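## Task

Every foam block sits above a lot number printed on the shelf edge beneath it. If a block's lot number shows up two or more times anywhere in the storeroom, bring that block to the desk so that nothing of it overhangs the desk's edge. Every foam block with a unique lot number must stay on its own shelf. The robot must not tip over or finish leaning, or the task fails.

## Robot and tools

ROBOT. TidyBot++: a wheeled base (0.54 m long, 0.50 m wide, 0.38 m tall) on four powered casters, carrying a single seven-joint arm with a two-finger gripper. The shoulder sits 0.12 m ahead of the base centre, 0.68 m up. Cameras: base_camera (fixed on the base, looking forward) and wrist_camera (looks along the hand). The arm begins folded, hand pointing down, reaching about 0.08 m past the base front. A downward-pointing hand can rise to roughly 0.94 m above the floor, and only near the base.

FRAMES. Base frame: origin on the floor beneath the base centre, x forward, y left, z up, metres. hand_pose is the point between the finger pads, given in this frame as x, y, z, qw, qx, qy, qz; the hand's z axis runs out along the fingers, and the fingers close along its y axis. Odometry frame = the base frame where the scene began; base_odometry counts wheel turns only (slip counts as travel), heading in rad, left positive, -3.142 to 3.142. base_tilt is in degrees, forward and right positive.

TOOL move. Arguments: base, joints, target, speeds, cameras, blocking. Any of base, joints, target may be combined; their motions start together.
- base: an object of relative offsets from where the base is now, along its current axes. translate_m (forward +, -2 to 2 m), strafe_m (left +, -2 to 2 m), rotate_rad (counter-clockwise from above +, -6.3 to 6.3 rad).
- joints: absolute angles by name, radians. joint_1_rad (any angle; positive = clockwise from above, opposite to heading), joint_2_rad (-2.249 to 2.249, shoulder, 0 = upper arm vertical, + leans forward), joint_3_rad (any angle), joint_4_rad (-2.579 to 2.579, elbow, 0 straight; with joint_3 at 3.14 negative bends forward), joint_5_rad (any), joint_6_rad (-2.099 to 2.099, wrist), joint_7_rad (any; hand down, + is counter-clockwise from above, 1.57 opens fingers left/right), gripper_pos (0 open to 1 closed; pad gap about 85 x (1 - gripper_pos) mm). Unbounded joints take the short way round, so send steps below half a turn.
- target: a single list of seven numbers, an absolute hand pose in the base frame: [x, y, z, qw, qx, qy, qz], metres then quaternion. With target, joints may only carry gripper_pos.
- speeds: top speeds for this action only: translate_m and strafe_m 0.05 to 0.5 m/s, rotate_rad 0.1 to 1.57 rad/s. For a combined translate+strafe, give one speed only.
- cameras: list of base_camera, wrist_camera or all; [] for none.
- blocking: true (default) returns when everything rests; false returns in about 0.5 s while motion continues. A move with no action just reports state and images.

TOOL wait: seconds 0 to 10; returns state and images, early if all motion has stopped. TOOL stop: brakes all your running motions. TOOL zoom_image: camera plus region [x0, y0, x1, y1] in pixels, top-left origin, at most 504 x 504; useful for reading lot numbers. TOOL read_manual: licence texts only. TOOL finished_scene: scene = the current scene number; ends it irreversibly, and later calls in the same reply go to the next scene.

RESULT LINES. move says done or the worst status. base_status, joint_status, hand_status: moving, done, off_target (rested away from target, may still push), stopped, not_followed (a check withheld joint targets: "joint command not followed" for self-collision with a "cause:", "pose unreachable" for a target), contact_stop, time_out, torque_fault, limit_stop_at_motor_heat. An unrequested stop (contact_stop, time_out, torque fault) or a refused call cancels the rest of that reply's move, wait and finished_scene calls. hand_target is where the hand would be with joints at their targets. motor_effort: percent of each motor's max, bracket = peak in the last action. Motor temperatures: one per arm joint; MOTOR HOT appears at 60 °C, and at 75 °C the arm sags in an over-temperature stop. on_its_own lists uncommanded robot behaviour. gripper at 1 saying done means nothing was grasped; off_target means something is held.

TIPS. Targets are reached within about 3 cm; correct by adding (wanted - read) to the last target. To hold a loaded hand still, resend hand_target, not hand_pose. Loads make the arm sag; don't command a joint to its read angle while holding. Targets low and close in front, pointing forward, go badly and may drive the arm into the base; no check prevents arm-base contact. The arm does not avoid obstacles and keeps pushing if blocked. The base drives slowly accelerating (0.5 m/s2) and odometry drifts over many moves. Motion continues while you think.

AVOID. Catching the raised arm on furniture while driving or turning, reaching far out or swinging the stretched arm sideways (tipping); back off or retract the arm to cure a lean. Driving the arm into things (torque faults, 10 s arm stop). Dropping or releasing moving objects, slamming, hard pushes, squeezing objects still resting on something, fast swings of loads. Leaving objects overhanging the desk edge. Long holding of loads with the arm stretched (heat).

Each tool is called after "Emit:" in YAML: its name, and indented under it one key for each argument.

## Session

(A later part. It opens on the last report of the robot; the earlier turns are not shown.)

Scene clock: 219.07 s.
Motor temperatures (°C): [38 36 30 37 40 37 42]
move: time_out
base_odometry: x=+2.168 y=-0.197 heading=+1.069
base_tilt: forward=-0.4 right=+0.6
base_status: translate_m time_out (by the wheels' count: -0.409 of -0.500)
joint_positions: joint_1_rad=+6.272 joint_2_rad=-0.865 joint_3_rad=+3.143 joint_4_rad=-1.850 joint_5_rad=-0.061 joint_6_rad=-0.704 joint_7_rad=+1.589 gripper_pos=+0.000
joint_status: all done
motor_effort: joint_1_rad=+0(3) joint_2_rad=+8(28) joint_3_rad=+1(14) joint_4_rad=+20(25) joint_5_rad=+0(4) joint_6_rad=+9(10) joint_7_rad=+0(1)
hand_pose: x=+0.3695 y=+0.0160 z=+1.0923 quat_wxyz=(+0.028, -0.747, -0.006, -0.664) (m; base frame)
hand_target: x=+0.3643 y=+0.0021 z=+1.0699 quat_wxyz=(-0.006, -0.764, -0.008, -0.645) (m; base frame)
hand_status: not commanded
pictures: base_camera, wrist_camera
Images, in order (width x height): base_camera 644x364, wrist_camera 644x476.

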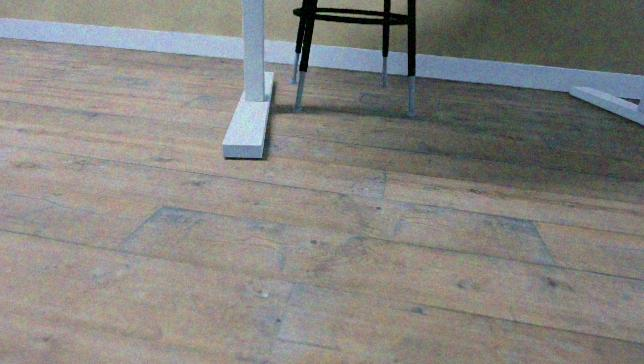

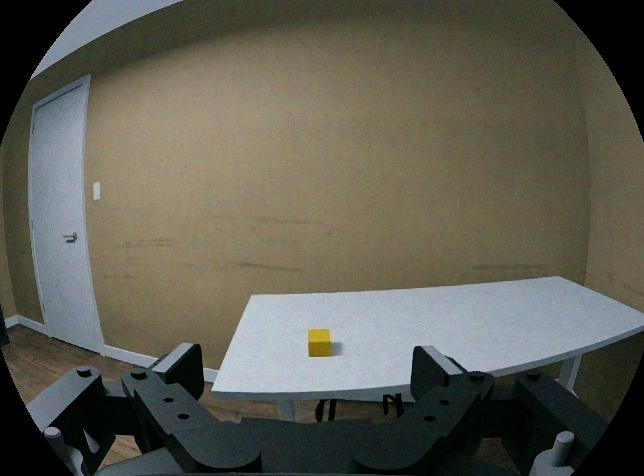

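Emit:
move:
  base: {"translate_m":0.2}
  cameras: []

Emit:
move:
  base: {"rotate_rad":1.6}

Scene clock: 220.83 s.
Motor temperatures (°C): [38 36 30 37 40 37 42]
move: done
base_odometry: x=+2.265 y=-0.022 heading=+1.067
base_tilt: forward=-0.4 right=+0.6
base_status: done
joint_positions: joint_1_rad=+6.272 joint_2_rad=-0.870 joint_3_rad=+3.143 joint_4_rad=-1.850 joint_5_rad=-0.061 joint_6_rad=-0.705 joint_7_rad=+1.589 gripper_pos=+0.000
joint_status: not commanded
motor_effort: joint_1_rad=+0(1) joint_2_rad=+9(13) joint_3_rad=+1(3) joint_4_rad=+19(22) joint_5_rad=+0(1) joint_6_rad=+9(9) joint_7_rad=+0(1)
hand_pose: x=+0.3674 y=+0.0159 z=+1.0933 quat_wxyz=(+0.028, -0.746, -0.006, -0.666) (m; base frame)
hand_target: x=+0.3643 y=+0.0021 z=+1.0699 quat_wxyz=(-0.006, -0.764, -0.008, -0.645) (m; base frame)
hand_status: not commanded
pictures: none
No camera images: "cameras" was empty.

Scene clock: 223.13 s.
Motor temperatures (°C): [38 36 30 37 40 37 42]
move: done
base_odometry: x=+2.265 y=-0.022 heading=+2.666
base_tilt: forward=-0.4 right=+0.6
base_status: done
joint_positions: joint_1_rad=+6.272 joint_2_rad=-0.870 joint_3_rad=+3.143 joint_4_rad=-1.850 joint_5_rad=-0.061 joint_6_rad=-0.705 joint_7_rad=+1.589 gripper_pos=+0.000
joint_status: not commanded
motor_effort: joint_1_rad=+0(1) joint_2_rad=+8(9) joint_3_rad=+1(2) joint_4_rad=+19(21) joint_5_rad=+0(1) joint_6_rad=+9(9) joint_7_rad=+0(1)
hand_pose: x=+0.3674 y=+0.0159 z=+1.0933 quat_wxyz=(+0.028, -0.746, -0.006, -0.666) (m; base frame)
hand_target: x=+0.3643 y=+0.0021 z=+1.0699 quat_wxyz=(-0.006, -0.764, -0.008, -0.645) (m; base frame)
hand_status: not commanded
pictures: base_camera, wrist_camera
Images, in order (width x height): base_camera 644x364, wrist_camera 644x476.

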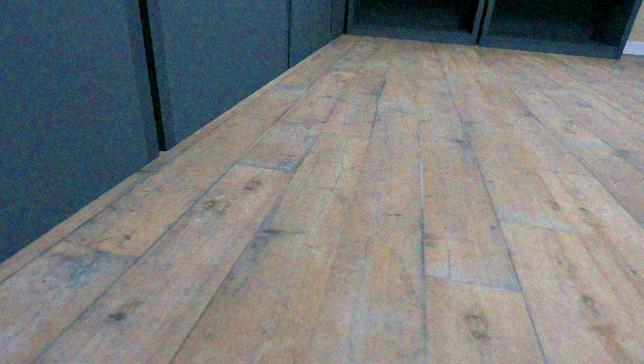

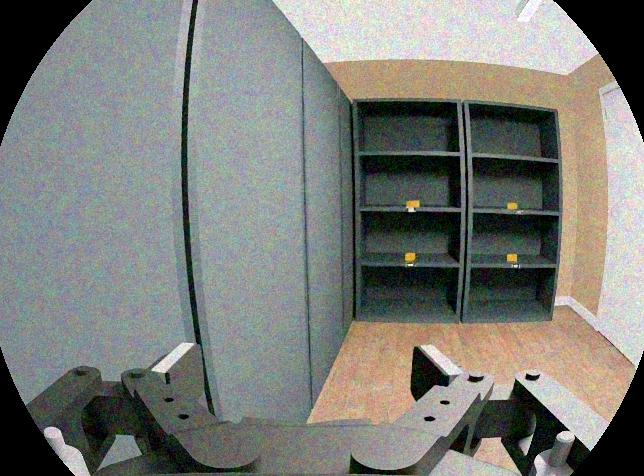

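Emit:
move:
  base: {"rotate_rad":-0.2}
  cameras: []

Emit:
move:
  base: {"translate_m":1.2,"strafe_m":-0.1}

Scene clock: 224.27 s.
Motor temperatures (°C): [38 36 30 37 40 37 42]
move: done
base_odometry: x=+2.265 y=-0.022 heading=+2.467
base_tilt: forward=-0.3 right=+0.6
base_status: done
joint_positions: joint_1_rad=+6.272 joint_2_rad=-0.870 joint_3_rad=+3.143 joint_4_rad=-1.850 joint_5_rad=-0.061 joint_6_rad=-0.705 joint_7_rad=+1.589 gripper_pos=+0.000
joint_status: not commanded
motor_effort: joint_1_rad=-1(1) joint_2_rad=+9(9) joint_3_rad=+1(2) joint_4_rad=+20(21) joint_5_rad=+0(1) joint_6_rad=+8(9) joint_7_rad=+0(1)
hand_pose: x=+0.3674 y=+0.0158 z=+1.0933 quat_wxyz=(+0.028, -0.746, -0.006, -0.666) (m; base frame)
hand_target: x=+0.3643 y=+0.0021 z=+1.0699 quat_wxyz=(-0.006, -0.764, -0.008, -0.645) (m; base frame)
hand_status: not commanded
pictures: none
No camera images: "cameras" was empty.

Scene clock: 227.43 s.
Motor temperatures (°C): [38 36 30 37 40 37 42]
move: done
base_odometry: x=+1.390 y=+0.805 heading=+2.468
base_tilt: forward=-0.4 right=+0.6
base_status: done
joint_positions: joint_1_rad=+6.272 joint_2_rad=-0.873 joint_3_rad=+3.143 joint_4_rad=-1.850 joint_5_rad=-0.061 joint_6_rad=-0.705 joint_7_rad=+1.589 gripper_pos=+0.000
joint_status: not commanded
motor_effort: joint_1_rad=-1(1) joint_2_rad=+9(14) joint_3_rad=+1(2) joint_4_rad=+19(21) joint_5_rad=+0(1) joint_6_rad=+9(9) joint_7_rad=+0(1)
hand_pose: x=+0.3662 y=+0.0158 z=+1.0938 quat_wxyz=(+0.028, -0.745, -0.006, -0.666) (m; base frame)
hand_target: x=+0.3643 y=+0.0021 z=+1.0699 quat_wxyz=(-0.006, -0.764, -0.008, -0.645) (m; base frame)
hand_status: not commanded
pictures: base_camera, wrist_camera
Images, in order (width x height): base_camera 644x364, wrist_camera 644x476.

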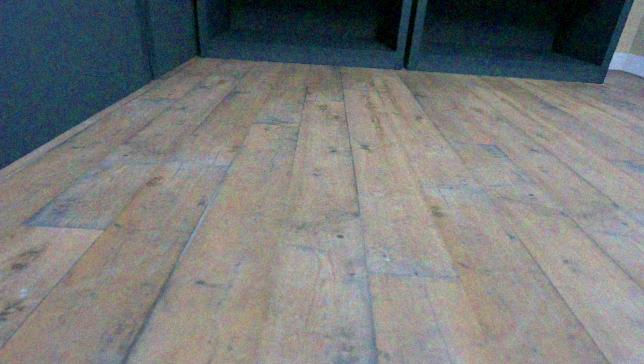

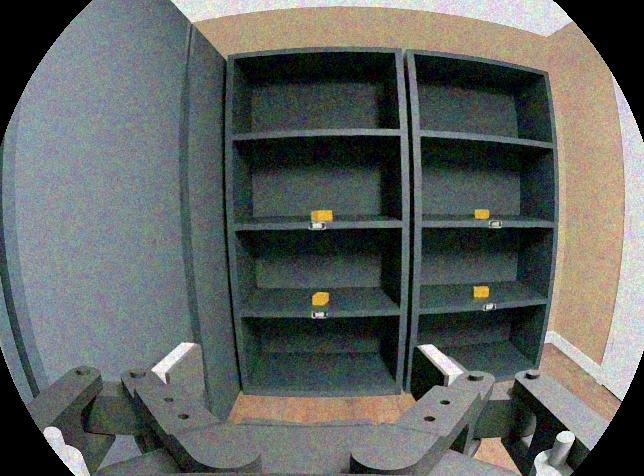

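Emit:
move:
  base: {"translate_m":0.75,"strafe_m":0.02}
  joints: {"joint_2_rad":-0.594,"joint_4_rad":-1.455,"joint_6_rad":-1.41}

Scene clock: 230.43 s.
Motor temperatures (°C): [38 36 30 37 40 37 42]
move: done
base_odometry: x=+0.791 y=+1.258 heading=+2.468
base_tilt: forward=-0.4 right=+0.6
base_status: done
joint_positions: joint_1_rad=+6.272 joint_2_rad=-0.591 joint_3_rad=+3.143 joint_4_rad=-1.471 joint_5_rad=-0.061 joint_6_rad=-1.361 joint_7_rad=+1.589 gripper_pos=+0.000
joint_status: all done
motor_effort: joint_1_rad=+0(1) joint_2_rad=+3(14) joint_3_rad=+1(2) joint_4_rad=+18(20) joint_5_rad=+0(1) joint_6_rad=+7(10) joint_7_rad=+0(1)
hand_pose: x=+0.3701 y=+0.0223 z=+1.0389 quat_wxyz=(+0.028, -0.900, -0.020, -0.436) (m; base frame)
hand_target: x=+0.3600 y=+0.0020 z=+1.0348 quat_wxyz=(-0.004, -0.907, -0.010, -0.422) (m; base frame)
hand_status: not commanded
pictures: base_camera, wrist_camera
Images, in order (width x height): base_camera 644x364, wrist_camera 644x476.

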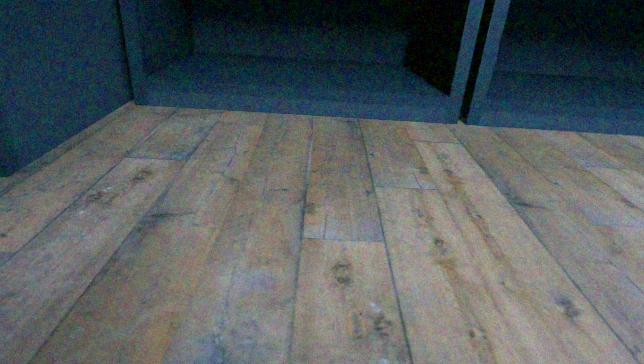

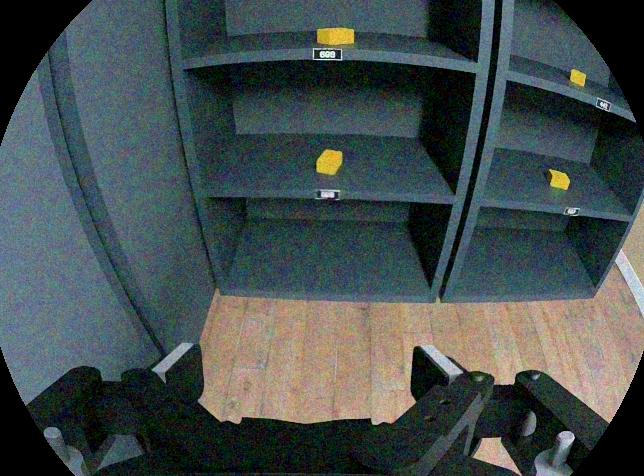

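Emit:
move:
  base: {"translate_m":0.78}
  joints: {"joint_1_rad":6.29,"joint_5_rad":0.08,"joint_2_rad":-0.594,"joint_4_rad":-1.41,"joint_6_rad":-1.46}

Scene clock: 234.50 s.
Motor temperatures (°C): [38 36 30 37 40 37 42]
move: done
base_odometry: x=+0.182 y=+1.745 heading=+2.467
base_tilt: forward=-0.3 right=+0.6
base_status: done
joint_positions: joint_1_rad=+6.274 joint_2_rad=-0.590 joint_3_rad=+3.143 joint_4_rad=-1.419 joint_5_rad=+0.016 joint_6_rad=-1.416 joint_7_rad=+1.589 gripper_pos=+0.000
joint_status: all done
motor_effort: joint_1_rad=+0(1) joint_2_rad=+4(7) joint_3_rad=+1(2) joint_4_rad=+17(19) joint_5_rad=+1(1) joint_6_rad=+7(8) joint_7_rad=+0(1)
hand_pose: x=+0.3598 y=-0.0019 z=+1.0495 quat_wxyz=(-0.010, -0.901, -0.009, -0.433) (m; base frame)
hand_target: x=+0.3487 y=-0.0243 z=+1.0448 quat_wxyz=(-0.044, -0.907, +0.006, -0.419) (m; base frame)
hand_status: not commanded
pictures: base_camera, wrist_camera
Images, in order (width x height): base_camera 644x364, wrist_camera 644x476.

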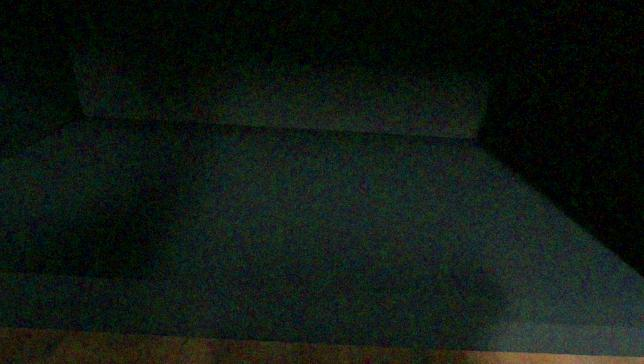

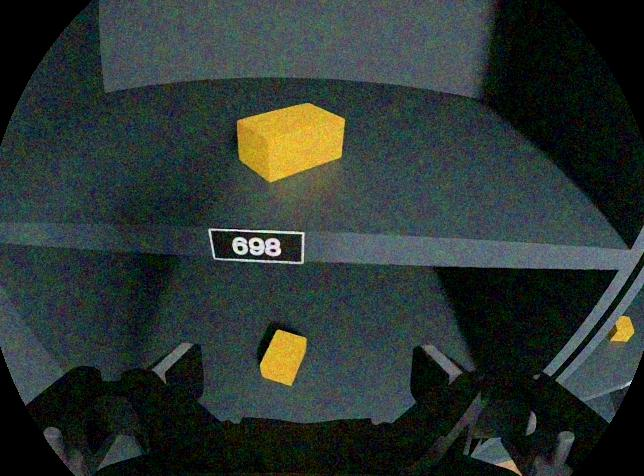

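Emit:
move:
  target: [0.571,0.152,1.12,0.2192,0.7784,-0.3797,0.4494]

Scene clock: 245.77 s.
Motor temperatures (°C): [38 36 30 37 40 37 42]
move: time_out
base_odometry: x=+0.182 y=+1.744 heading=+2.467
base_tilt: forward=-0.3 right=+0.6
base_status: not commanded
joint_positions: joint_1_rad=+8.332 joint_2_rad=-0.597 joint_3_rad=+2.636 joint_4_rad=-0.083 joint_5_rad=-0.977 joint_6_rad=-2.046 joint_7_rad=+0.968 gripper_pos=+0.000
joint_status: not commanded
motor_effort: joint_1_rad=-1(6) joint_2_rad=+27(44) joint_3_rad=+4(7) joint_4_rad=-4(18) joint_5_rad=+5(7) joint_6_rad=+7(9) joint_7_rad=+0(1)
hand_pose: x=+0.5076 y=+0.1377 z=+1.1776 quat_wxyz=(-0.215, -0.758, +0.345, -0.510) (m; base frame)
hand_target: x=+0.5086 y=+0.1392 z=+1.1772 quat_wxyz=(-0.215, -0.758, +0.344, -0.511) (m; base frame)
hand_status: time_out (0.087 m and 8.3 deg from the pose sent, 0.271 m and 53.1 deg at the start; a joint's target at an end of its range on 96 of 300 steps)
pictures: base_camera, wrist_camera
Images, in order (width x height): base_camera 644x364, wrist_camera 644x476.

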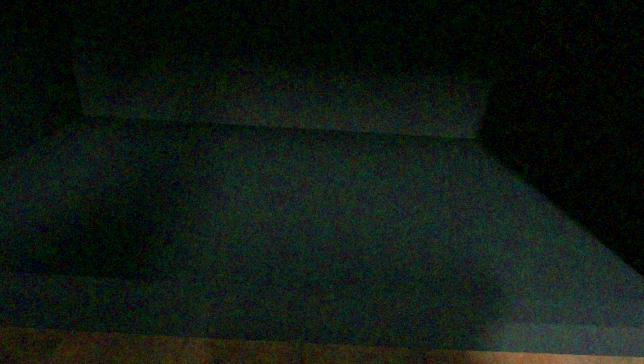

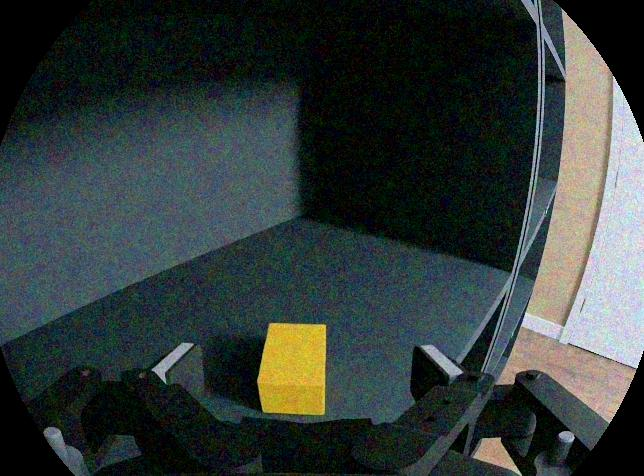

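Emit:
move:
  target: [0.615,0.105,1.075,0.2192,0.7784,-0.3797,0.4494]

Scene clock: 247.80 s.
Motor temperatures (°C): [38 36 30 37 40 37 42]
move: done
base_odometry: x=+0.182 y=+1.744 heading=+2.467
base_tilt: forward=-0.3 right=+0.6
base_status: not commanded
joint_positions: joint_1_rad=+8.396 joint_2_rad=-0.748 joint_3_rad=+2.166 joint_4_rad=-0.431 joint_5_rad=-0.682 joint_6_rad=-1.869 joint_7_rad=+0.968 gripper_pos=+0.000
joint_status: not commanded
motor_effort: joint_1_rad=+0(1) joint_2_rad=+30(32) joint_3_rad=+7(8) joint_4_rad=+3(4) joint_5_rad=+5(5) joint_6_rad=+6(7) joint_7_rad=+0(0)
hand_pose: x=+0.6036 y=+0.1231 z=+1.0706 quat_wxyz=(-0.192, -0.800, +0.369, -0.433) (m; base frame)
hand_target: x=+0.6150 y=+0.1050 z=+1.0750 quat_wxyz=(-0.219, -0.778, +0.380, -0.449) (m; base frame)
hand_status: done (0.022 m and 4.6 deg from the pose sent, 0.152 m and 8.3 deg at the start)
pictures: base_camera, wrist_camera
Images, in order (width x height): base_camera 644x364, wrist_camera 644x476.

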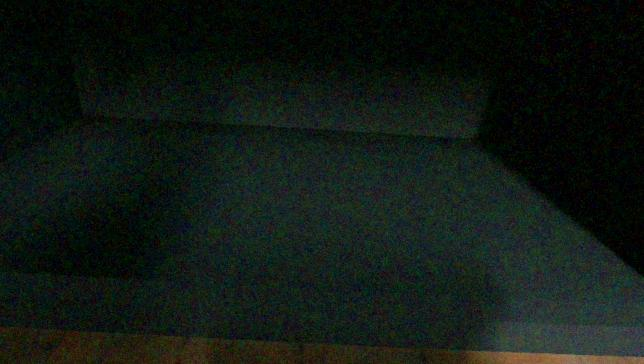

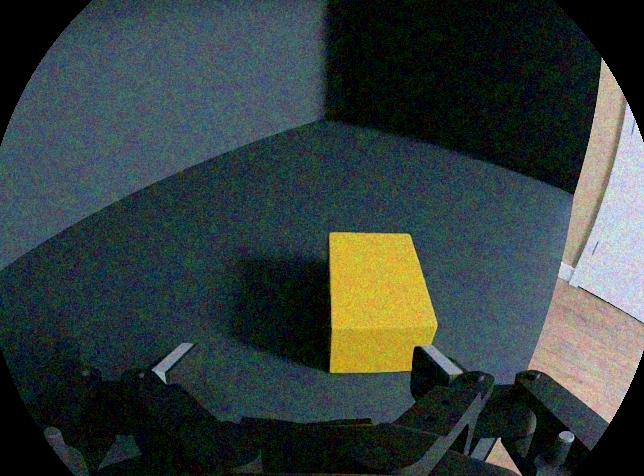

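Emit:
move:
  target: [0.582,0.079,1.07,0.2192,0.7784,-0.3797,0.4494]

Scene clock: 249.27 s.
Motor temperatures (°C): [38 36 30 37 40 37 42]
move: done
base_odometry: x=+0.182 y=+1.744 heading=+2.467
base_tilt: forward=-0.3 right=+0.6
base_status: not commanded
joint_positions: joint_1_rad=+8.240 joint_2_rad=-0.748 joint_3_rad=+2.155 joint_4_rad=-0.705 joint_5_rad=-0.500 joint_6_rad=-1.716 joint_7_rad=+0.992 gripper_pos=+0.000
joint_status: not commanded
motor_effort: joint_1_rad=-1(1) joint_2_rad=+27(32) joint_3_rad=+9(10) joint_4_rad=+7(8) joint_5_rad=+4(5) joint_6_rad=+6(7) joint_7_rad=+0(1)
hand_pose: x=+0.5787 y=+0.0845 z=+1.0638 quat_wxyz=(-0.187, -0.783, +0.403, -0.436) (m; base frame)
hand_target: x=+0.5820 y=+0.0790 z=+1.0700 quat_wxyz=(-0.219, -0.778, +0.380, -0.449) (m; base frame)
hand_status: done (0.009 m and 4.8 deg from the pose sent, 0.049 m and 4.6 deg at the start)
pictures: base_camera, wrist_camera
Images, in order (width x height): base_camera 644x364, wrist_camera 644x476.

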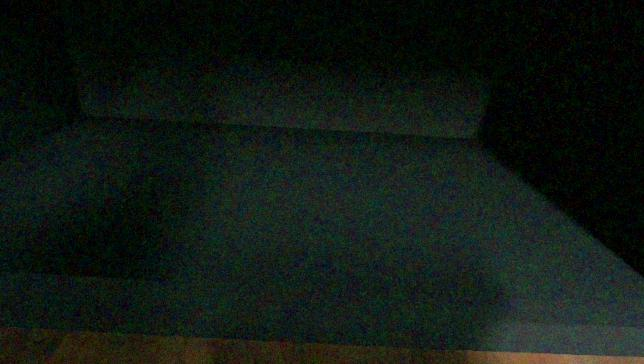

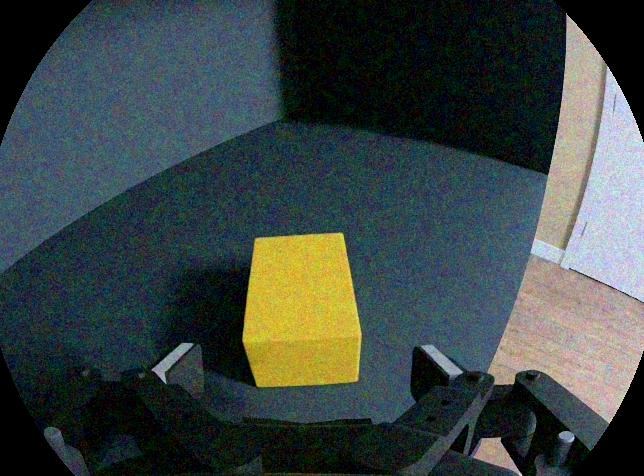

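Emit:
move:
  target: [0.605,0.05,1.045,0.2192,0.7784,-0.3797,0.4494]

Emit:
move:
  target: [0.626,0.025,1.032,0.2192,0.7784,-0.3797,0.4494]

Scene clock: 252.27 s.
Motor temperatures (°C): [38 36 30 37 40 37 42]
move: done
base_odometry: x=+0.182 y=+1.744 heading=+2.467
base_tilt: forward=-0.3 right=+0.6
base_status: not commanded
joint_positions: joint_1_rad=+8.236 joint_2_rad=-0.749 joint_3_rad=+2.107 joint_4_rad=-0.852 joint_5_rad=-0.474 joint_6_rad=-1.573 joint_7_rad=+1.005 gripper_pos=+0.000
joint_status: not commanded
motor_effort: joint_1_rad=-1(1) joint_2_rad=+26(27) joint_3_rad=+11(11) joint_4_rad=+9(10) joint_5_rad=+4(4) joint_6_rad=+7(7) joint_7_rad=+0(0)
hand_pose: x=+0.5995 y=+0.0505 z=+1.0434 quat_wxyz=(-0.177, -0.781, +0.410, -0.437) (m; base frame)
hand_target: x=+0.6050 y=+0.0500 z=+1.0450 quat_wxyz=(-0.219, -0.778, +0.380, -0.449) (m; base frame)
hand_status: done (0.006 m and 6.2 deg from the pose sent, 0.047 m and 4.8 deg at the start)
pictures: base_camera, wrist_camera
Images, in order (width x height): base_camera 644x364, wrist_camera 644x476.

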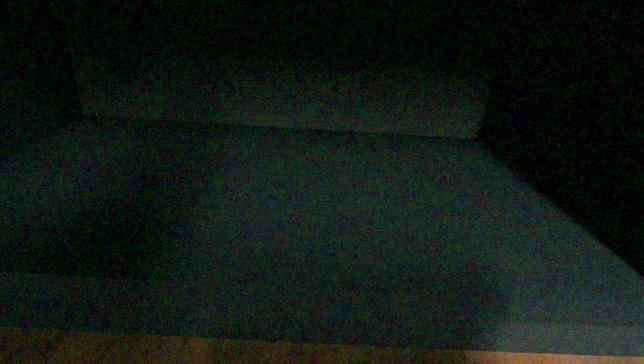

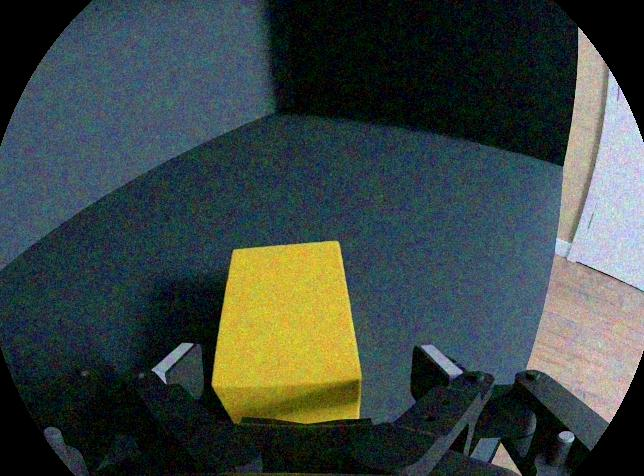

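Scene clock: 253.07 s.
Motor temperatures (°C): [38 36 30 37 40 37 42]
move: done
base_odometry: x=+0.182 y=+1.744 heading=+2.467
base_tilt: forward=-0.3 right=+0.6
base_status: not commanded
joint_positions: joint_1_rad=+8.255 joint_2_rad=-0.751 joint_3_rad=+2.061 joint_4_rad=-0.909 joint_5_rad=-0.473 joint_6_rad=-1.487 joint_7_rad=+1.021 gripper_pos=+0.000
joint_status: not commanded
motor_effort: joint_1_rad=-1(2) joint_2_rad=+26(27) joint_3_rad=+11(12) joint_4_rad=+10(11) joint_5_rad=+4(4) joint_6_rad=+6(7) joint_7_rad=+0(0)
hand_pose: x=+0.6209 y=+0.0373 z=+1.0312 quat_wxyz=(-0.172, -0.784, +0.401, -0.441) (m; base frame)
hand_target: x=+0.6260 y=+0.0250 z=+1.0320 quat_wxyz=(-0.219, -0.778, +0.380, -0.449) (m; base frame)
hand_status: done (0.013 m and 6.0 deg from the pose sent, 0.039 m and 6.2 deg at the start)
pictures: base_camera, wrist_camera
Images, in order (width x height): base_camera 644x364, wrist_camera 644x476.

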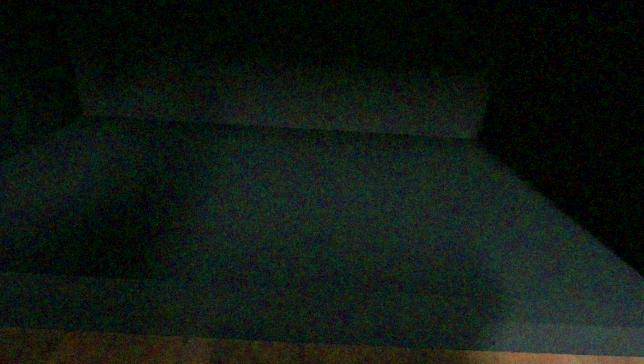

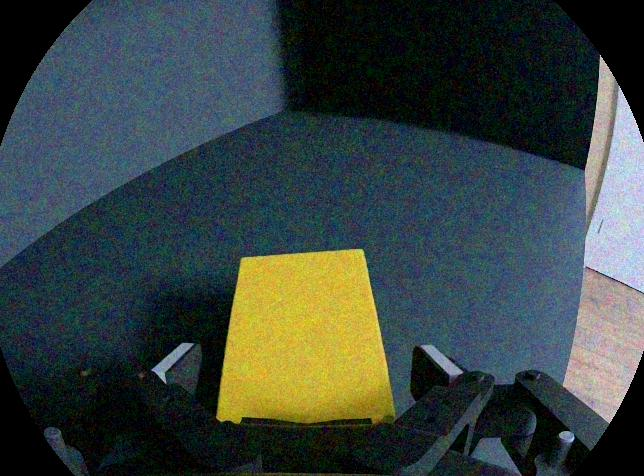

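Emit:
move:
  joints: {"gripper_pos":0.6}
  cameras: []

Emit:
move:
  target: [0.615,0.035,1.1,0.2192,0.7784,-0.3797,0.4494]

Emit:
move:
  base: {"translate_m":-0.6}

Scene clock: 254.13 s.
Motor temperatures (°C): [38 36 30 37 40 37 42]
move: off_target
base_odometry: x=+0.182 y=+1.744 heading=+2.467
base_tilt: forward=-0.3 right=+0.6
base_status: not commanded
joint_positions: joint_1_rad=+8.255 joint_2_rad=-0.751 joint_3_rad=+2.060 joint_4_rad=-0.910 joint_5_rad=-0.472 joint_6_rad=-1.481 joint_7_rad=+1.021 gripper_pos=+0.392
joint_status: gripper_pos off_target (ended at +0.392, target +0.600)
motor_effort: joint_1_rad=+0(2) joint_2_rad=+25(26) joint_3_rad=+11(11) joint_4_rad=+10(11) joint_5_rad=+4(4) joint_6_rad=+6(7) joint_7_rad=+0(1)
hand_pose: x=+0.6217 y=+0.0366 z=+1.0322 quat_wxyz=(-0.173, -0.783, +0.401, -0.443) (m; base frame)
hand_target: x=+0.6260 y=+0.0250 z=+1.0320 quat_wxyz=(-0.219, -0.778, +0.380, -0.449) (m; base frame)
hand_status: not commanded
pictures: none
No camera images: "cameras" was empty.

Scene clock: 255.67 s.
Motor temperatures (°C): [38 36 30 37 40 37 42]
move: done
base_odometry: x=+0.182 y=+1.744 heading=+2.467
base_tilt: forward=-0.3 right=+0.6
base_status: not commanded
joint_positions: joint_1_rad=+8.430 joint_2_rad=-0.702 joint_3_rad=+2.086 joint_4_rad=-0.563 joint_5_rad=-0.480 joint_6_rad=-1.659 joint_7_rad=+1.030 gripper_pos=+0.392
joint_status: not commanded
motor_effort: joint_1_rad=-1(1) joint_2_rad=+27(28) joint_3_rad=+8(12) joint_4_rad=+6(11) joint_5_rad=+5(5) joint_6_rad=+7(8) joint_7_rad=+0(1)
hand_pose: x=+0.6142 y=+0.0269 z=+1.1114 quat_wxyz=(-0.228, -0.755, +0.395, -0.471) (m; base frame)
hand_target: x=+0.6150 y=+0.0350 z=+1.1000 quat_wxyz=(-0.219, -0.778, +0.380, -0.449) (m; base frame)
hand_status: done (0.014 m and 4.1 deg from the pose sent, 0.068 m and 5.9 deg at the start)
pictures: base_camera, wrist_camera
Images, in order (width x height): base_camera 644x364, wrist_camera 644x476.

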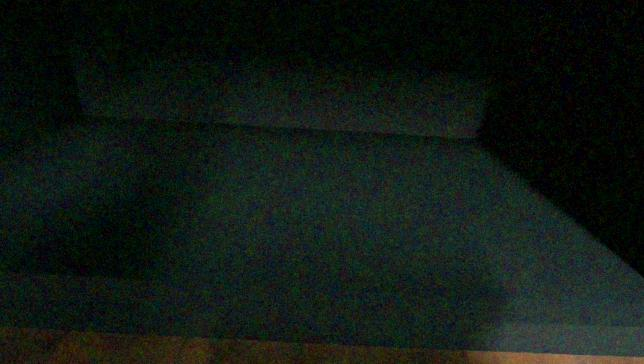

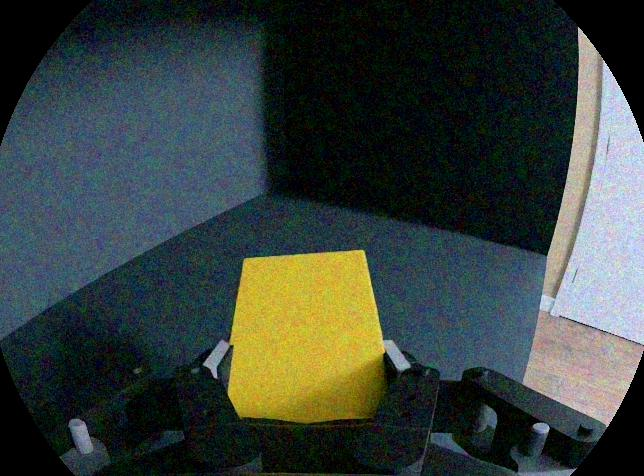

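Scene clock: 258.13 s.
Motor temperatures (°C): [38 36 30 37 40 37 42]
move: done
base_odometry: x=+0.651 y=+1.370 heading=+2.468
base_tilt: forward=-0.3 right=+0.6
base_status: done
joint_positions: joint_1_rad=+8.443 joint_2_rad=-0.688 joint_3_rad=+2.091 joint_4_rad=-0.559 joint_5_rad=-0.483 joint_6_rad=-1.668 joint_7_rad=+1.031 gripper_pos=+0.392
joint_status: not commanded
motor_effort: joint_1_rad=+0(4) joint_2_rad=+26(31) joint_3_rad=+8(9) joint_4_rad=+6(7) joint_5_rad=+5(5) joint_6_rad=+7(8) joint_7_rad=-1(1)
hand_pose: x=+0.6095 y=+0.0162 z=+1.1151 quat_wxyz=(-0.225, -0.753, +0.404, -0.469) (m; base frame)
hand_target: x=+0.6150 y=+0.0350 z=+1.1000 quat_wxyz=(-0.219, -0.778, +0.380, -0.449) (m; base frame)
hand_status: not commanded
pictures: base_camera, wrist_camera
Images, in order (width x height): base_camera 644x364, wrist_camera 644x476.

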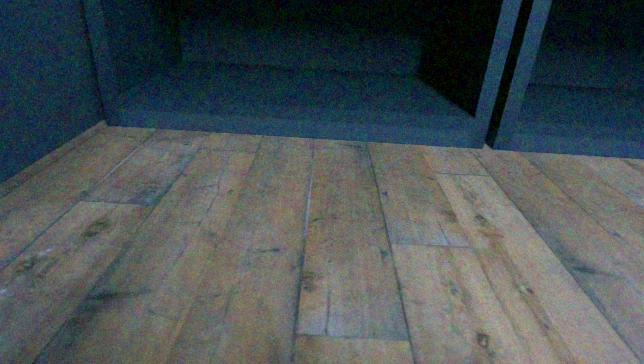

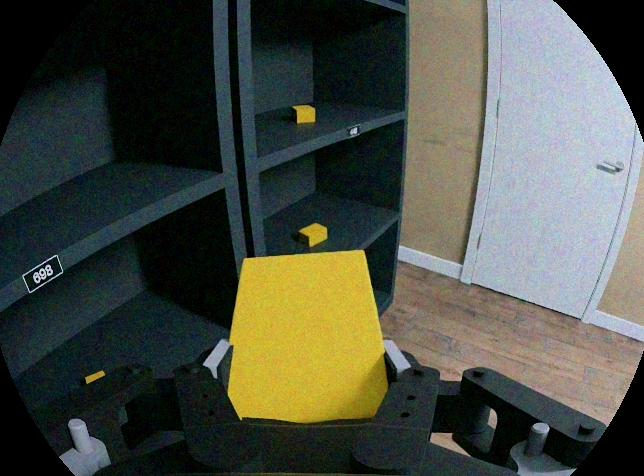

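Emit:
move:
  base: {"translate_m":-1.9}
  cameras: []

Emit:
move:
  base: {"translate_m":-0.45}
  joints: {"joint_1_rad":6.283,"joint_2_rad":-0.6,"joint_3_rad":3.14,"joint_4_rad":-1.7,"joint_5_rad":0,"joint_6_rad":-0.8,"joint_7_rad":1.59}
  cameras: []

Emit:
move:
  base: {"rotate_rad":-1.42}

Scene clock: 262.90 s.
Motor temperatures (°C): [38 36 30 37 40 37 42]
move: done
base_odometry: x=+2.136 y=+0.185 heading=+2.468
base_tilt: forward=-0.3 right=+0.6
base_status: done
joint_positions: joint_1_rad=+8.444 joint_2_rad=-0.688 joint_3_rad=+2.091 joint_4_rad=-0.559 joint_5_rad=-0.484 joint_6_rad=-1.668 joint_7_rad=+1.031 gripper_pos=+0.392
joint_status: not commanded
motor_effort: joint_1_rad=+0(3) joint_2_rad=+26(30) joint_3_rad=+8(9) joint_4_rad=+6(8) joint_5_rad=+4(5) joint_6_rad=+7(8) joint_7_rad=+0(1)
hand_pose: x=+0.6094 y=+0.0158 z=+1.1152 quat_wxyz=(-0.225, -0.753, +0.405, -0.468) (m; base frame)
hand_target: x=+0.6150 y=+0.0350 z=+1.1000 quat_wxyz=(-0.219, -0.778, +0.380, -0.449) (m; base frame)
hand_status: not commanded
pictures: none
No camera images: "cameras" was empty.

Scene clock: 266.13 s.
Motor temperatures (°C): [38 36 30 37 40 37 42]
move: done
base_odometry: x=+2.488 y=-0.096 heading=+2.468
base_tilt: forward=-0.4 right=+0.6
base_status: done
joint_positions: joint_1_rad=+6.302 joint_2_rad=-0.615 joint_3_rad=+3.124 joint_4_rad=-1.671 joint_5_rad=-0.071 joint_6_rad=-0.859 joint_7_rad=+1.545 gripper_pos=+0.392
joint_status: all done
motor_effort: joint_1_rad=+0(4) joint_2_rad=+1(30) joint_3_rad=+1(10) joint_4_rad=+20(21) joint_5_rad=+0(6) joint_6_rad=+9(10) joint_7_rad=+0(1)
hand_pose: x=+0.4426 y=+0.0205 z=+1.0755 quat_wxyz=(+0.037, -0.817, +0.013, -0.575) (m; base frame)
hand_target: x=+0.4561 y=+0.0022 z=+1.0710 quat_wxyz=(-0.006, -0.813, -0.009, -0.582) (m; base frame)
hand_status: not commanded
pictures: none
No camera images: "cameras" was empty.

Scene clock: 268.33 s.
Motor temperatures (°C): [38 36 30 37 40 37 42]
move: done
base_odometry: x=+2.488 y=-0.096 heading=+1.049
base_tilt: forward=-0.3 right=+0.6
base_status: done
joint_positions: joint_1_rad=+6.300 joint_2_rad=-0.611 joint_3_rad=+3.131 joint_4_rad=-1.671 joint_5_rad=-0.065 joint_6_rad=-0.856 joint_7_rad=+1.547 gripper_pos=+0.392
joint_status: not commanded
motor_effort: joint_1_rad=-1(1) joint_2_rad=+1(2) joint_3_rad=+1(3) joint_4_rad=+20(21) joint_5_rad=+0(1) joint_6_rad=+8(9) joint_7_rad=+0(1)
hand_pose: x=+0.4445 y=+0.0164 z=+1.0754 quat_wxyz=(+0.035, -0.817, +0.015, -0.575) (m; base frame)
hand_target: x=+0.4561 y=+0.0022 z=+1.0710 quat_wxyz=(-0.006, -0.813, -0.009, -0.582) (m; base frame)
hand_status: not commanded
pictures: base_camera, wrist_camera
Images, in order (width x height): base_camera 644x364, wrist_camera 644x476.

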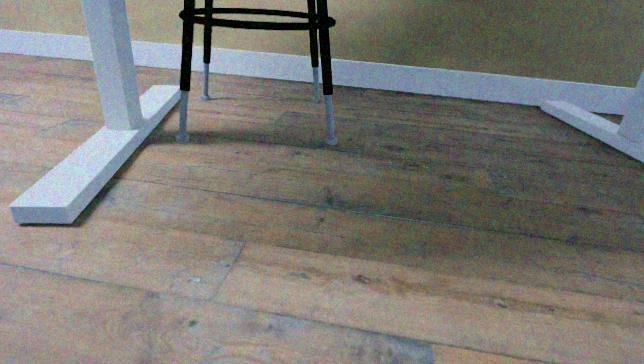

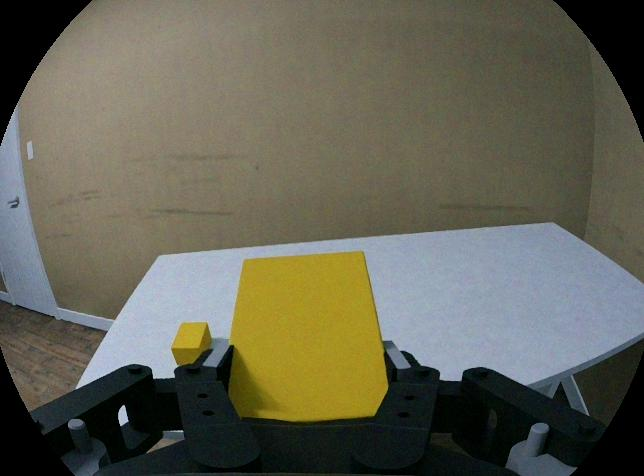

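Emit:
move:
  base: {"translate_m":0.17}
  joints: {"joint_1_rad":6.283,"joint_2_rad":0.1,"joint_3_rad":3.14,"joint_4_rad":-1.84,"joint_5_rad":0.05,"joint_6_rad":0.05,"joint_7_rad":1.6}

Emit:
move:
  joints: {"joint_2_rad":0.242,"joint_4_rad":-2.056,"joint_6_rad":0.42}
  cameras: []

Emit:
move:
  joints: {"joint_2_rad":0.279,"joint_4_rad":-2.09,"joint_6_rad":0.49}
  cameras: []

Emit:
move:
  joints: {"joint_2_rad":0.298,"joint_4_rad":-2.107,"joint_6_rad":0.526}

Emit:
move:
  joints: {"joint_2_rad":0.317,"joint_4_rad":-2.124,"joint_6_rad":0.562}

Scene clock: 270.97 s.
Motor temperatures (°C): [38 36 30 37 40 37 42]
move: done
base_odometry: x=+2.572 y=+0.052 heading=+1.048
base_tilt: forward=-0.3 right=+0.6
base_status: done
joint_positions: joint_1_rad=+6.300 joint_2_rad=+0.080 joint_3_rad=+3.131 joint_4_rad=-1.809 joint_5_rad=-0.020 joint_6_rad=-0.009 joint_7_rad=+1.557 gripper_pos=+0.392
joint_status: all done
motor_effort: joint_1_rad=+0(2) joint_2_rad=-24(25) joint_3_rad=+0(2) joint_4_rad=+22(24) joint_5_rad=+1(2) joint_6_rad=+9(10) joint_7_rad=+0(1)
hand_pose: x=+0.7459 y=-0.0026 z=+0.9030 quat_wxyz=(+0.009, -0.813, +0.016, -0.583) (m; base frame)
hand_target: x=+0.7497 y=+0.0032 z=+0.8893 quat_wxyz=(-0.022, -0.810, -0.033, -0.585) (m; base frame)
hand_status: not commanded
pictures: base_camera, wrist_camera
Images, in order (width x height): base_camera 644x364, wrist_camera 644x476.

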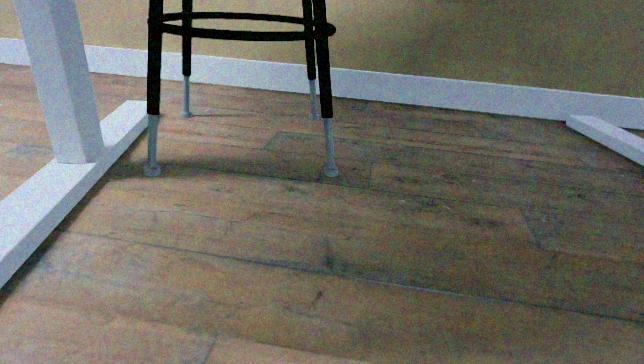

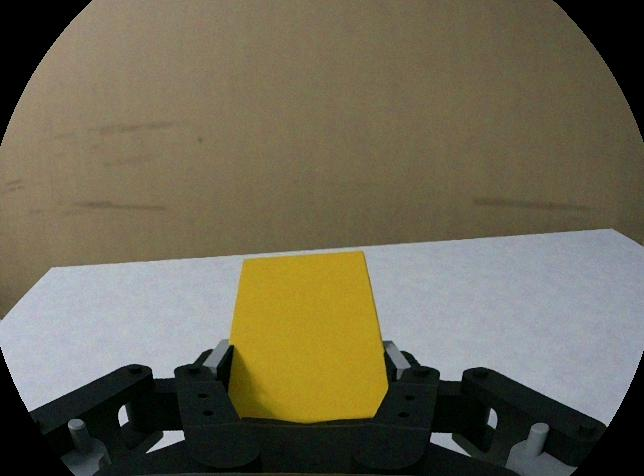

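Scene clock: 272.53 s.
Motor temperatures (°C): [38 36 30 37 40 37 42]
move: done
base_odometry: x=+2.572 y=+0.052 heading=+1.048
base_tilt: forward=-0.3 right=+0.6
base_status: not commanded
joint_positions: joint_1_rad=+6.300 joint_2_rad=+0.230 joint_3_rad=+3.131 joint_4_rad=-2.034 joint_5_rad=-0.019 joint_6_rad=+0.361 joint_7_rad=+1.557 gripper_pos=+0.392
joint_status: all done
motor_effort: joint_1_rad=+0(1) joint_2_rad=-26(29) joint_3_rad=+0(0) joint_4_rad=+19(23) joint_5_rad=+1(1) joint_6_rad=+9(11) joint_7_rad=+0(1)
hand_pose: x=+0.7509 y=-0.0051 z=+0.7894 quat_wxyz=(+0.006, -0.814, +0.018, -0.581) (m; base frame)
hand_target: x=+0.7512 y=+0.0087 z=+0.7871 quat_wxyz=(-0.013, -0.806, -0.037, -0.590) (m; base frame)
hand_status: not commanded
pictures: none
No camera images: "cameras" was empty.

Scene clock: 273.53 s.
Motor temperatures (°C): [38 36 30 37 40 37 42]
move: done
base_odometry: x=+2.572 y=+0.052 heading=+1.048
base_tilt: forward=-0.3 right=+0.6
base_status: not commanded
joint_positions: joint_1_rad=+6.300 joint_2_rad=+0.258 joint_3_rad=+3.131 joint_4_rad=-2.065 joint_5_rad=-0.019 joint_6_rad=+0.440 joint_7_rad=+1.557 gripper_pos=+0.392
joint_status: all done
motor_effort: joint_1_rad=-1(1) joint_2_rad=-26(28) joint_3_rad=+0(0) joint_4_rad=+17(19) joint_5_rad=+1(1) joint_6_rad=+8(10) joint_7_rad=+0(1)
hand_pose: x=+0.7520 y=-0.0055 z=+0.7782 quat_wxyz=(+0.005, -0.808, +0.018, -0.588) (m; base frame)
hand_target: x=+0.7507 y=+0.0097 z=+0.7666 quat_wxyz=(-0.011, -0.807, -0.037, -0.590) (m; base frame)
hand_status: not commanded
pictures: none
No camera images: "cameras" was empty.

Scene clock: 274.20 s.
Motor temperatures (°C): [38 36 30 37 40 37 42]
move: done
base_odometry: x=+2.572 y=+0.052 heading=+1.048
base_tilt: forward=-0.3 right=+0.6
base_status: not commanded
joint_positions: joint_1_rad=+6.300 joint_2_rad=+0.274 joint_3_rad=+3.131 joint_4_rad=-2.081 joint_5_rad=-0.019 joint_6_rad=+0.477 joint_7_rad=+1.557 gripper_pos=+0.392
joint_status: all done
motor_effort: joint_1_rad=-1(1) joint_2_rad=-27(28) joint_3_rad=+0(0) joint_4_rad=+17(19) joint_5_rad=+1(1) joint_6_rad=+8(9) joint_7_rad=+0(1)
hand_pose: x=+0.7521 y=-0.0057 z=+0.7709 quat_wxyz=(+0.005, -0.807, +0.019, -0.591) (m; base frame)
hand_target: x=+0.7502 y=+0.0102 z=+0.7566 quat_wxyz=(-0.011, -0.807, -0.037, -0.590) (m; base frame)
hand_status: not commanded
pictures: base_camera, wrist_camera
Images, in order (width x height): base_camera 644x364, wrist_camera 644x476.

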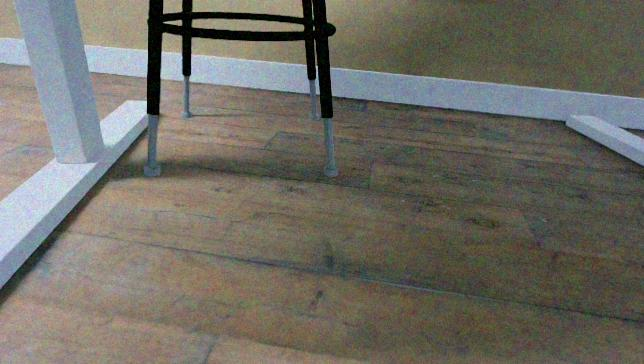

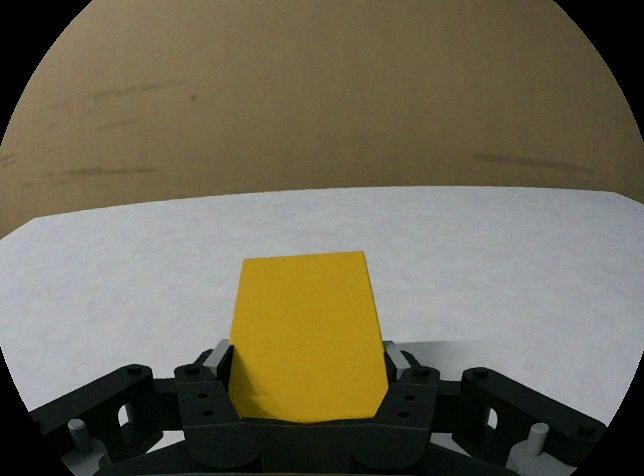

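Scene clock: 274.80 s.
Motor temperatures (°C): [38 36 30 37 40 37 42]
move: done
base_odometry: x=+2.572 y=+0.052 heading=+1.048
base_tilt: forward=-0.3 right=+0.6
base_status: not commanded
joint_positions: joint_1_rad=+6.299 joint_2_rad=+0.283 joint_3_rad=+3.131 joint_4_rad=-2.094 joint_5_rad=-0.019 joint_6_rad=+0.518 joint_7_rad=+1.557 gripper_pos=+0.392
joint_status: all done
motor_effort: joint_1_rad=+0(0) joint_2_rad=-26(27) joint_3_rad=+0(1) joint_4_rad=+17(18) joint_5_rad=+1(1) joint_6_rad=+9(9) joint_7_rad=+0(1)
hand_pose: x=+0.7523 y=-0.0058 z=+0.7703 quat_wxyz=(+0.005, -0.801, +0.018, -0.598) (m; base frame)
hand_target: x=+0.7492 y=+0.0107 z=+0.7467 quat_wxyz=(-0.010, -0.807, -0.037, -0.590) (m; base frame)
hand_status: not commanded
pictures: base_camera, wrist_camera
Images, in order (width x height): base_camera 644x364, wrist_camera 644x476.

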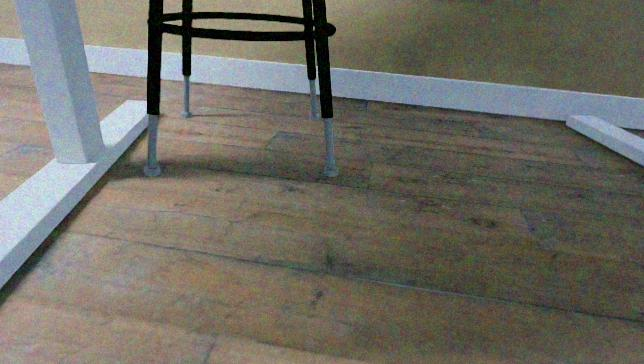

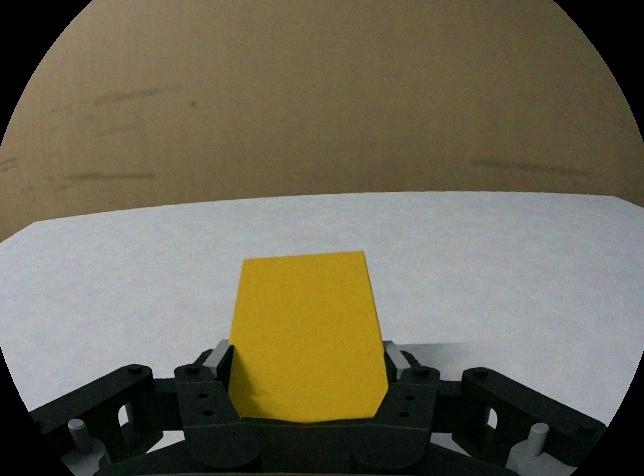

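Emit:
move:
  joints: {"gripper_pos":0.3}
  cameras: []

Emit:
move:
  joints: {"gripper_pos":0}
  cameras: []

Emit:
move:
  joints: {"joint_2_rad":0.1,"joint_4_rad":-1.84,"joint_6_rad":0.05}
  cameras: []

Emit:
move:
  base: {"translate_m":-0.25}
  joints: {"joint_1_rad":6.27,"joint_2_rad":-0.594,"joint_4_rad":-1.41,"joint_6_rad":-1.46,"joint_5_rad":0.07,"joint_7_rad":1.6}

Emit:
move:
  base: {"rotate_rad":1.42}
  cameras: []

Scene clock: 275.83 s.
Motor temperatures (°C): [38 36 30 37 40 37 42]
move: done
base_odometry: x=+2.572 y=+0.052 heading=+1.048
base_tilt: forward=-0.3 right=+0.6
base_status: not commanded
joint_positions: joint_1_rad=+6.299 joint_2_rad=+0.288 joint_3_rad=+3.131 joint_4_rad=-2.096 joint_5_rad=-0.019 joint_6_rad=+0.518 joint_7_rad=+1.557 gripper_pos=+0.300
joint_status: all done
motor_effort: joint_1_rad=+0(1) joint_2_rad=-27(27) joint_3_rad=+0(1) joint_4_rad=+18(18) joint_5_rad=+1(1) joint_6_rad=+8(9) joint_7_rad=+0(1)
hand_pose: x=+0.7524 y=-0.0058 z=+0.7664 quat_wxyz=(+0.005, -0.803, +0.018, -0.595) (m; base frame)
hand_target: x=+0.7492 y=+0.0107 z=+0.7467 quat_wxyz=(-0.010, -0.807, -0.037, -0.590) (m; base frame)
hand_status: not commanded
pictures: none
No camera images: "cameras" was empty.

Scene clock: 276.53 s.
Motor temperatures (°C): [38 36 30 37 40 37 42]
move: done
base_odometry: x=+2.572 y=+0.052 heading=+1.048
base_tilt: forward=-0.3 right=+0.6
base_status: not commanded
joint_positions: joint_1_rad=+6.299 joint_2_rad=+0.288 joint_3_rad=+3.131 joint_4_rad=-2.096 joint_5_rad=-0.019 joint_6_rad=+0.518 joint_7_rad=+1.557 gripper_pos=+0.000
joint_status: all done
motor_effort: joint_1_rad=+0(1) joint_2_rad=-26(27) joint_3_rad=+0(0) joint_4_rad=+16(18) joint_5_rad=+1(1) joint_6_rad=+8(9) joint_7_rad=+0(1)
hand_pose: x=+0.7524 y=-0.0058 z=+0.7664 quat_wxyz=(+0.005, -0.803, +0.018, -0.595) (m; base frame)
hand_target: x=+0.7492 y=+0.0107 z=+0.7467 quat_wxyz=(-0.010, -0.807, -0.037, -0.590) (m; base frame)
hand_status: not commanded
pictures: none
No camera images: "cameras" was empty.

Scene clock: 278.23 s.
Motor temperatures (°C): [38 36 30 37 40 37 42]
move: done
base_odometry: x=+2.572 y=+0.052 heading=+1.048
base_tilt: forward=-0.3 right=+0.6
base_status: not commanded
joint_positions: joint_1_rad=+6.299 joint_2_rad=+0.091 joint_3_rad=+3.131 joint_4_rad=-1.848 joint_5_rad=-0.019 joint_6_rad=+0.100 joint_7_rad=+1.557 gripper_pos=+0.000
joint_status: all done
motor_effort: joint_1_rad=+0(1) joint_2_rad=-23(29) joint_3_rad=+0(0) joint_4_rad=+22(22) joint_5_rad=+1(1) joint_6_rad=+9(10) joint_7_rad=+0(1)
hand_pose: x=+0.7507 y=-0.0032 z=+0.9052 quat_wxyz=(+0.008, -0.795, +0.016, -0.606) (m; base frame)
hand_target: x=+0.7497 y=+0.0032 z=+0.8893 quat_wxyz=(-0.022, -0.810, -0.033, -0.585) (m; base frame)
hand_status: not commanded
pictures: none
No camera images: "cameras" was empty.

Scene clock: 280.77 s.
Motor temperatures (°C): [38 36 30 37 40 37 42]
move: done
base_odometry: x=+2.447 y=-0.165 heading=+1.046
base_tilt: forward=-0.4 right=+0.6
base_status: done
joint_positions: joint_1_rad=+6.290 joint_2_rad=-0.588 joint_3_rad=+3.132 joint_4_rad=-1.424 joint_5_rad=+0.000 joint_6_rad=-1.409 joint_7_rad=+1.557 gripper_pos=+0.000
joint_status: all done
motor_effort: joint_1_rad=+0(2) joint_2_rad=+4(29) joint_3_rad=+1(2) joint_4_rad=+17(24) joint_5_rad=+1(2) joint_6_rad=+7(10) joint_7_rad=+0(1)
hand_pose: x=+0.3622 y=+0.0037 z=+1.0482 quat_wxyz=(+0.001, -0.901, +0.004, -0.433) (m; base frame)
hand_target: x=+0.3493 y=-0.0166 z=+1.0446 quat_wxyz=(-0.037, -0.907, -0.009, -0.419) (m; base frame)
hand_status: not commanded
pictures: base_camera, wrist_camera
Images, in order (width x height): base_camera 644x364, wrist_camera 644x476.

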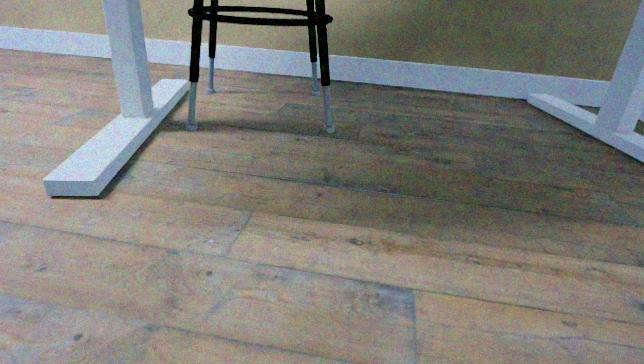

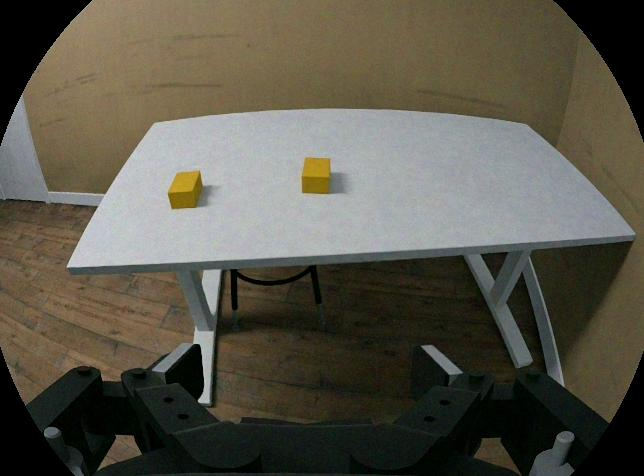

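Scene clock: 282.97 s.
Motor temperatures (°C): [38 36 30 37 40 37 42]
move: done
base_odometry: x=+2.447 y=-0.165 heading=+2.466
base_tilt: forward=-0.4 right=+0.6
base_status: done
joint_positions: joint_1_rad=+6.287 joint_2_rad=-0.588 joint_3_rad=+3.132 joint_4_rad=-1.424 joint_5_rad=+0.004 joint_6_rad=-1.411 joint_7_rad=+1.557 gripper_pos=+0.000
joint_status: not commanded
motor_effort: joint_1_rad=+0(1) joint_2_rad=+4(4) joint_3_rad=+1(2) joint_4_rad=+17(18) joint_5_rad=+1(1) joint_6_rad=+7(8) joint_7_rad=+0(1)
hand_pose: x=+0.3617 y=+0.0031 z=+1.0476 quat_wxyz=(+0.000, -0.902, +0.004, -0.432) (m; base frame)
hand_target: x=+0.3493 y=-0.0166 z=+1.0446 quat_wxyz=(-0.037, -0.907, -0.009, -0.419) (m; base frame)
hand_status: not commanded
pictures: none
No camera images: "cameras" was empty.


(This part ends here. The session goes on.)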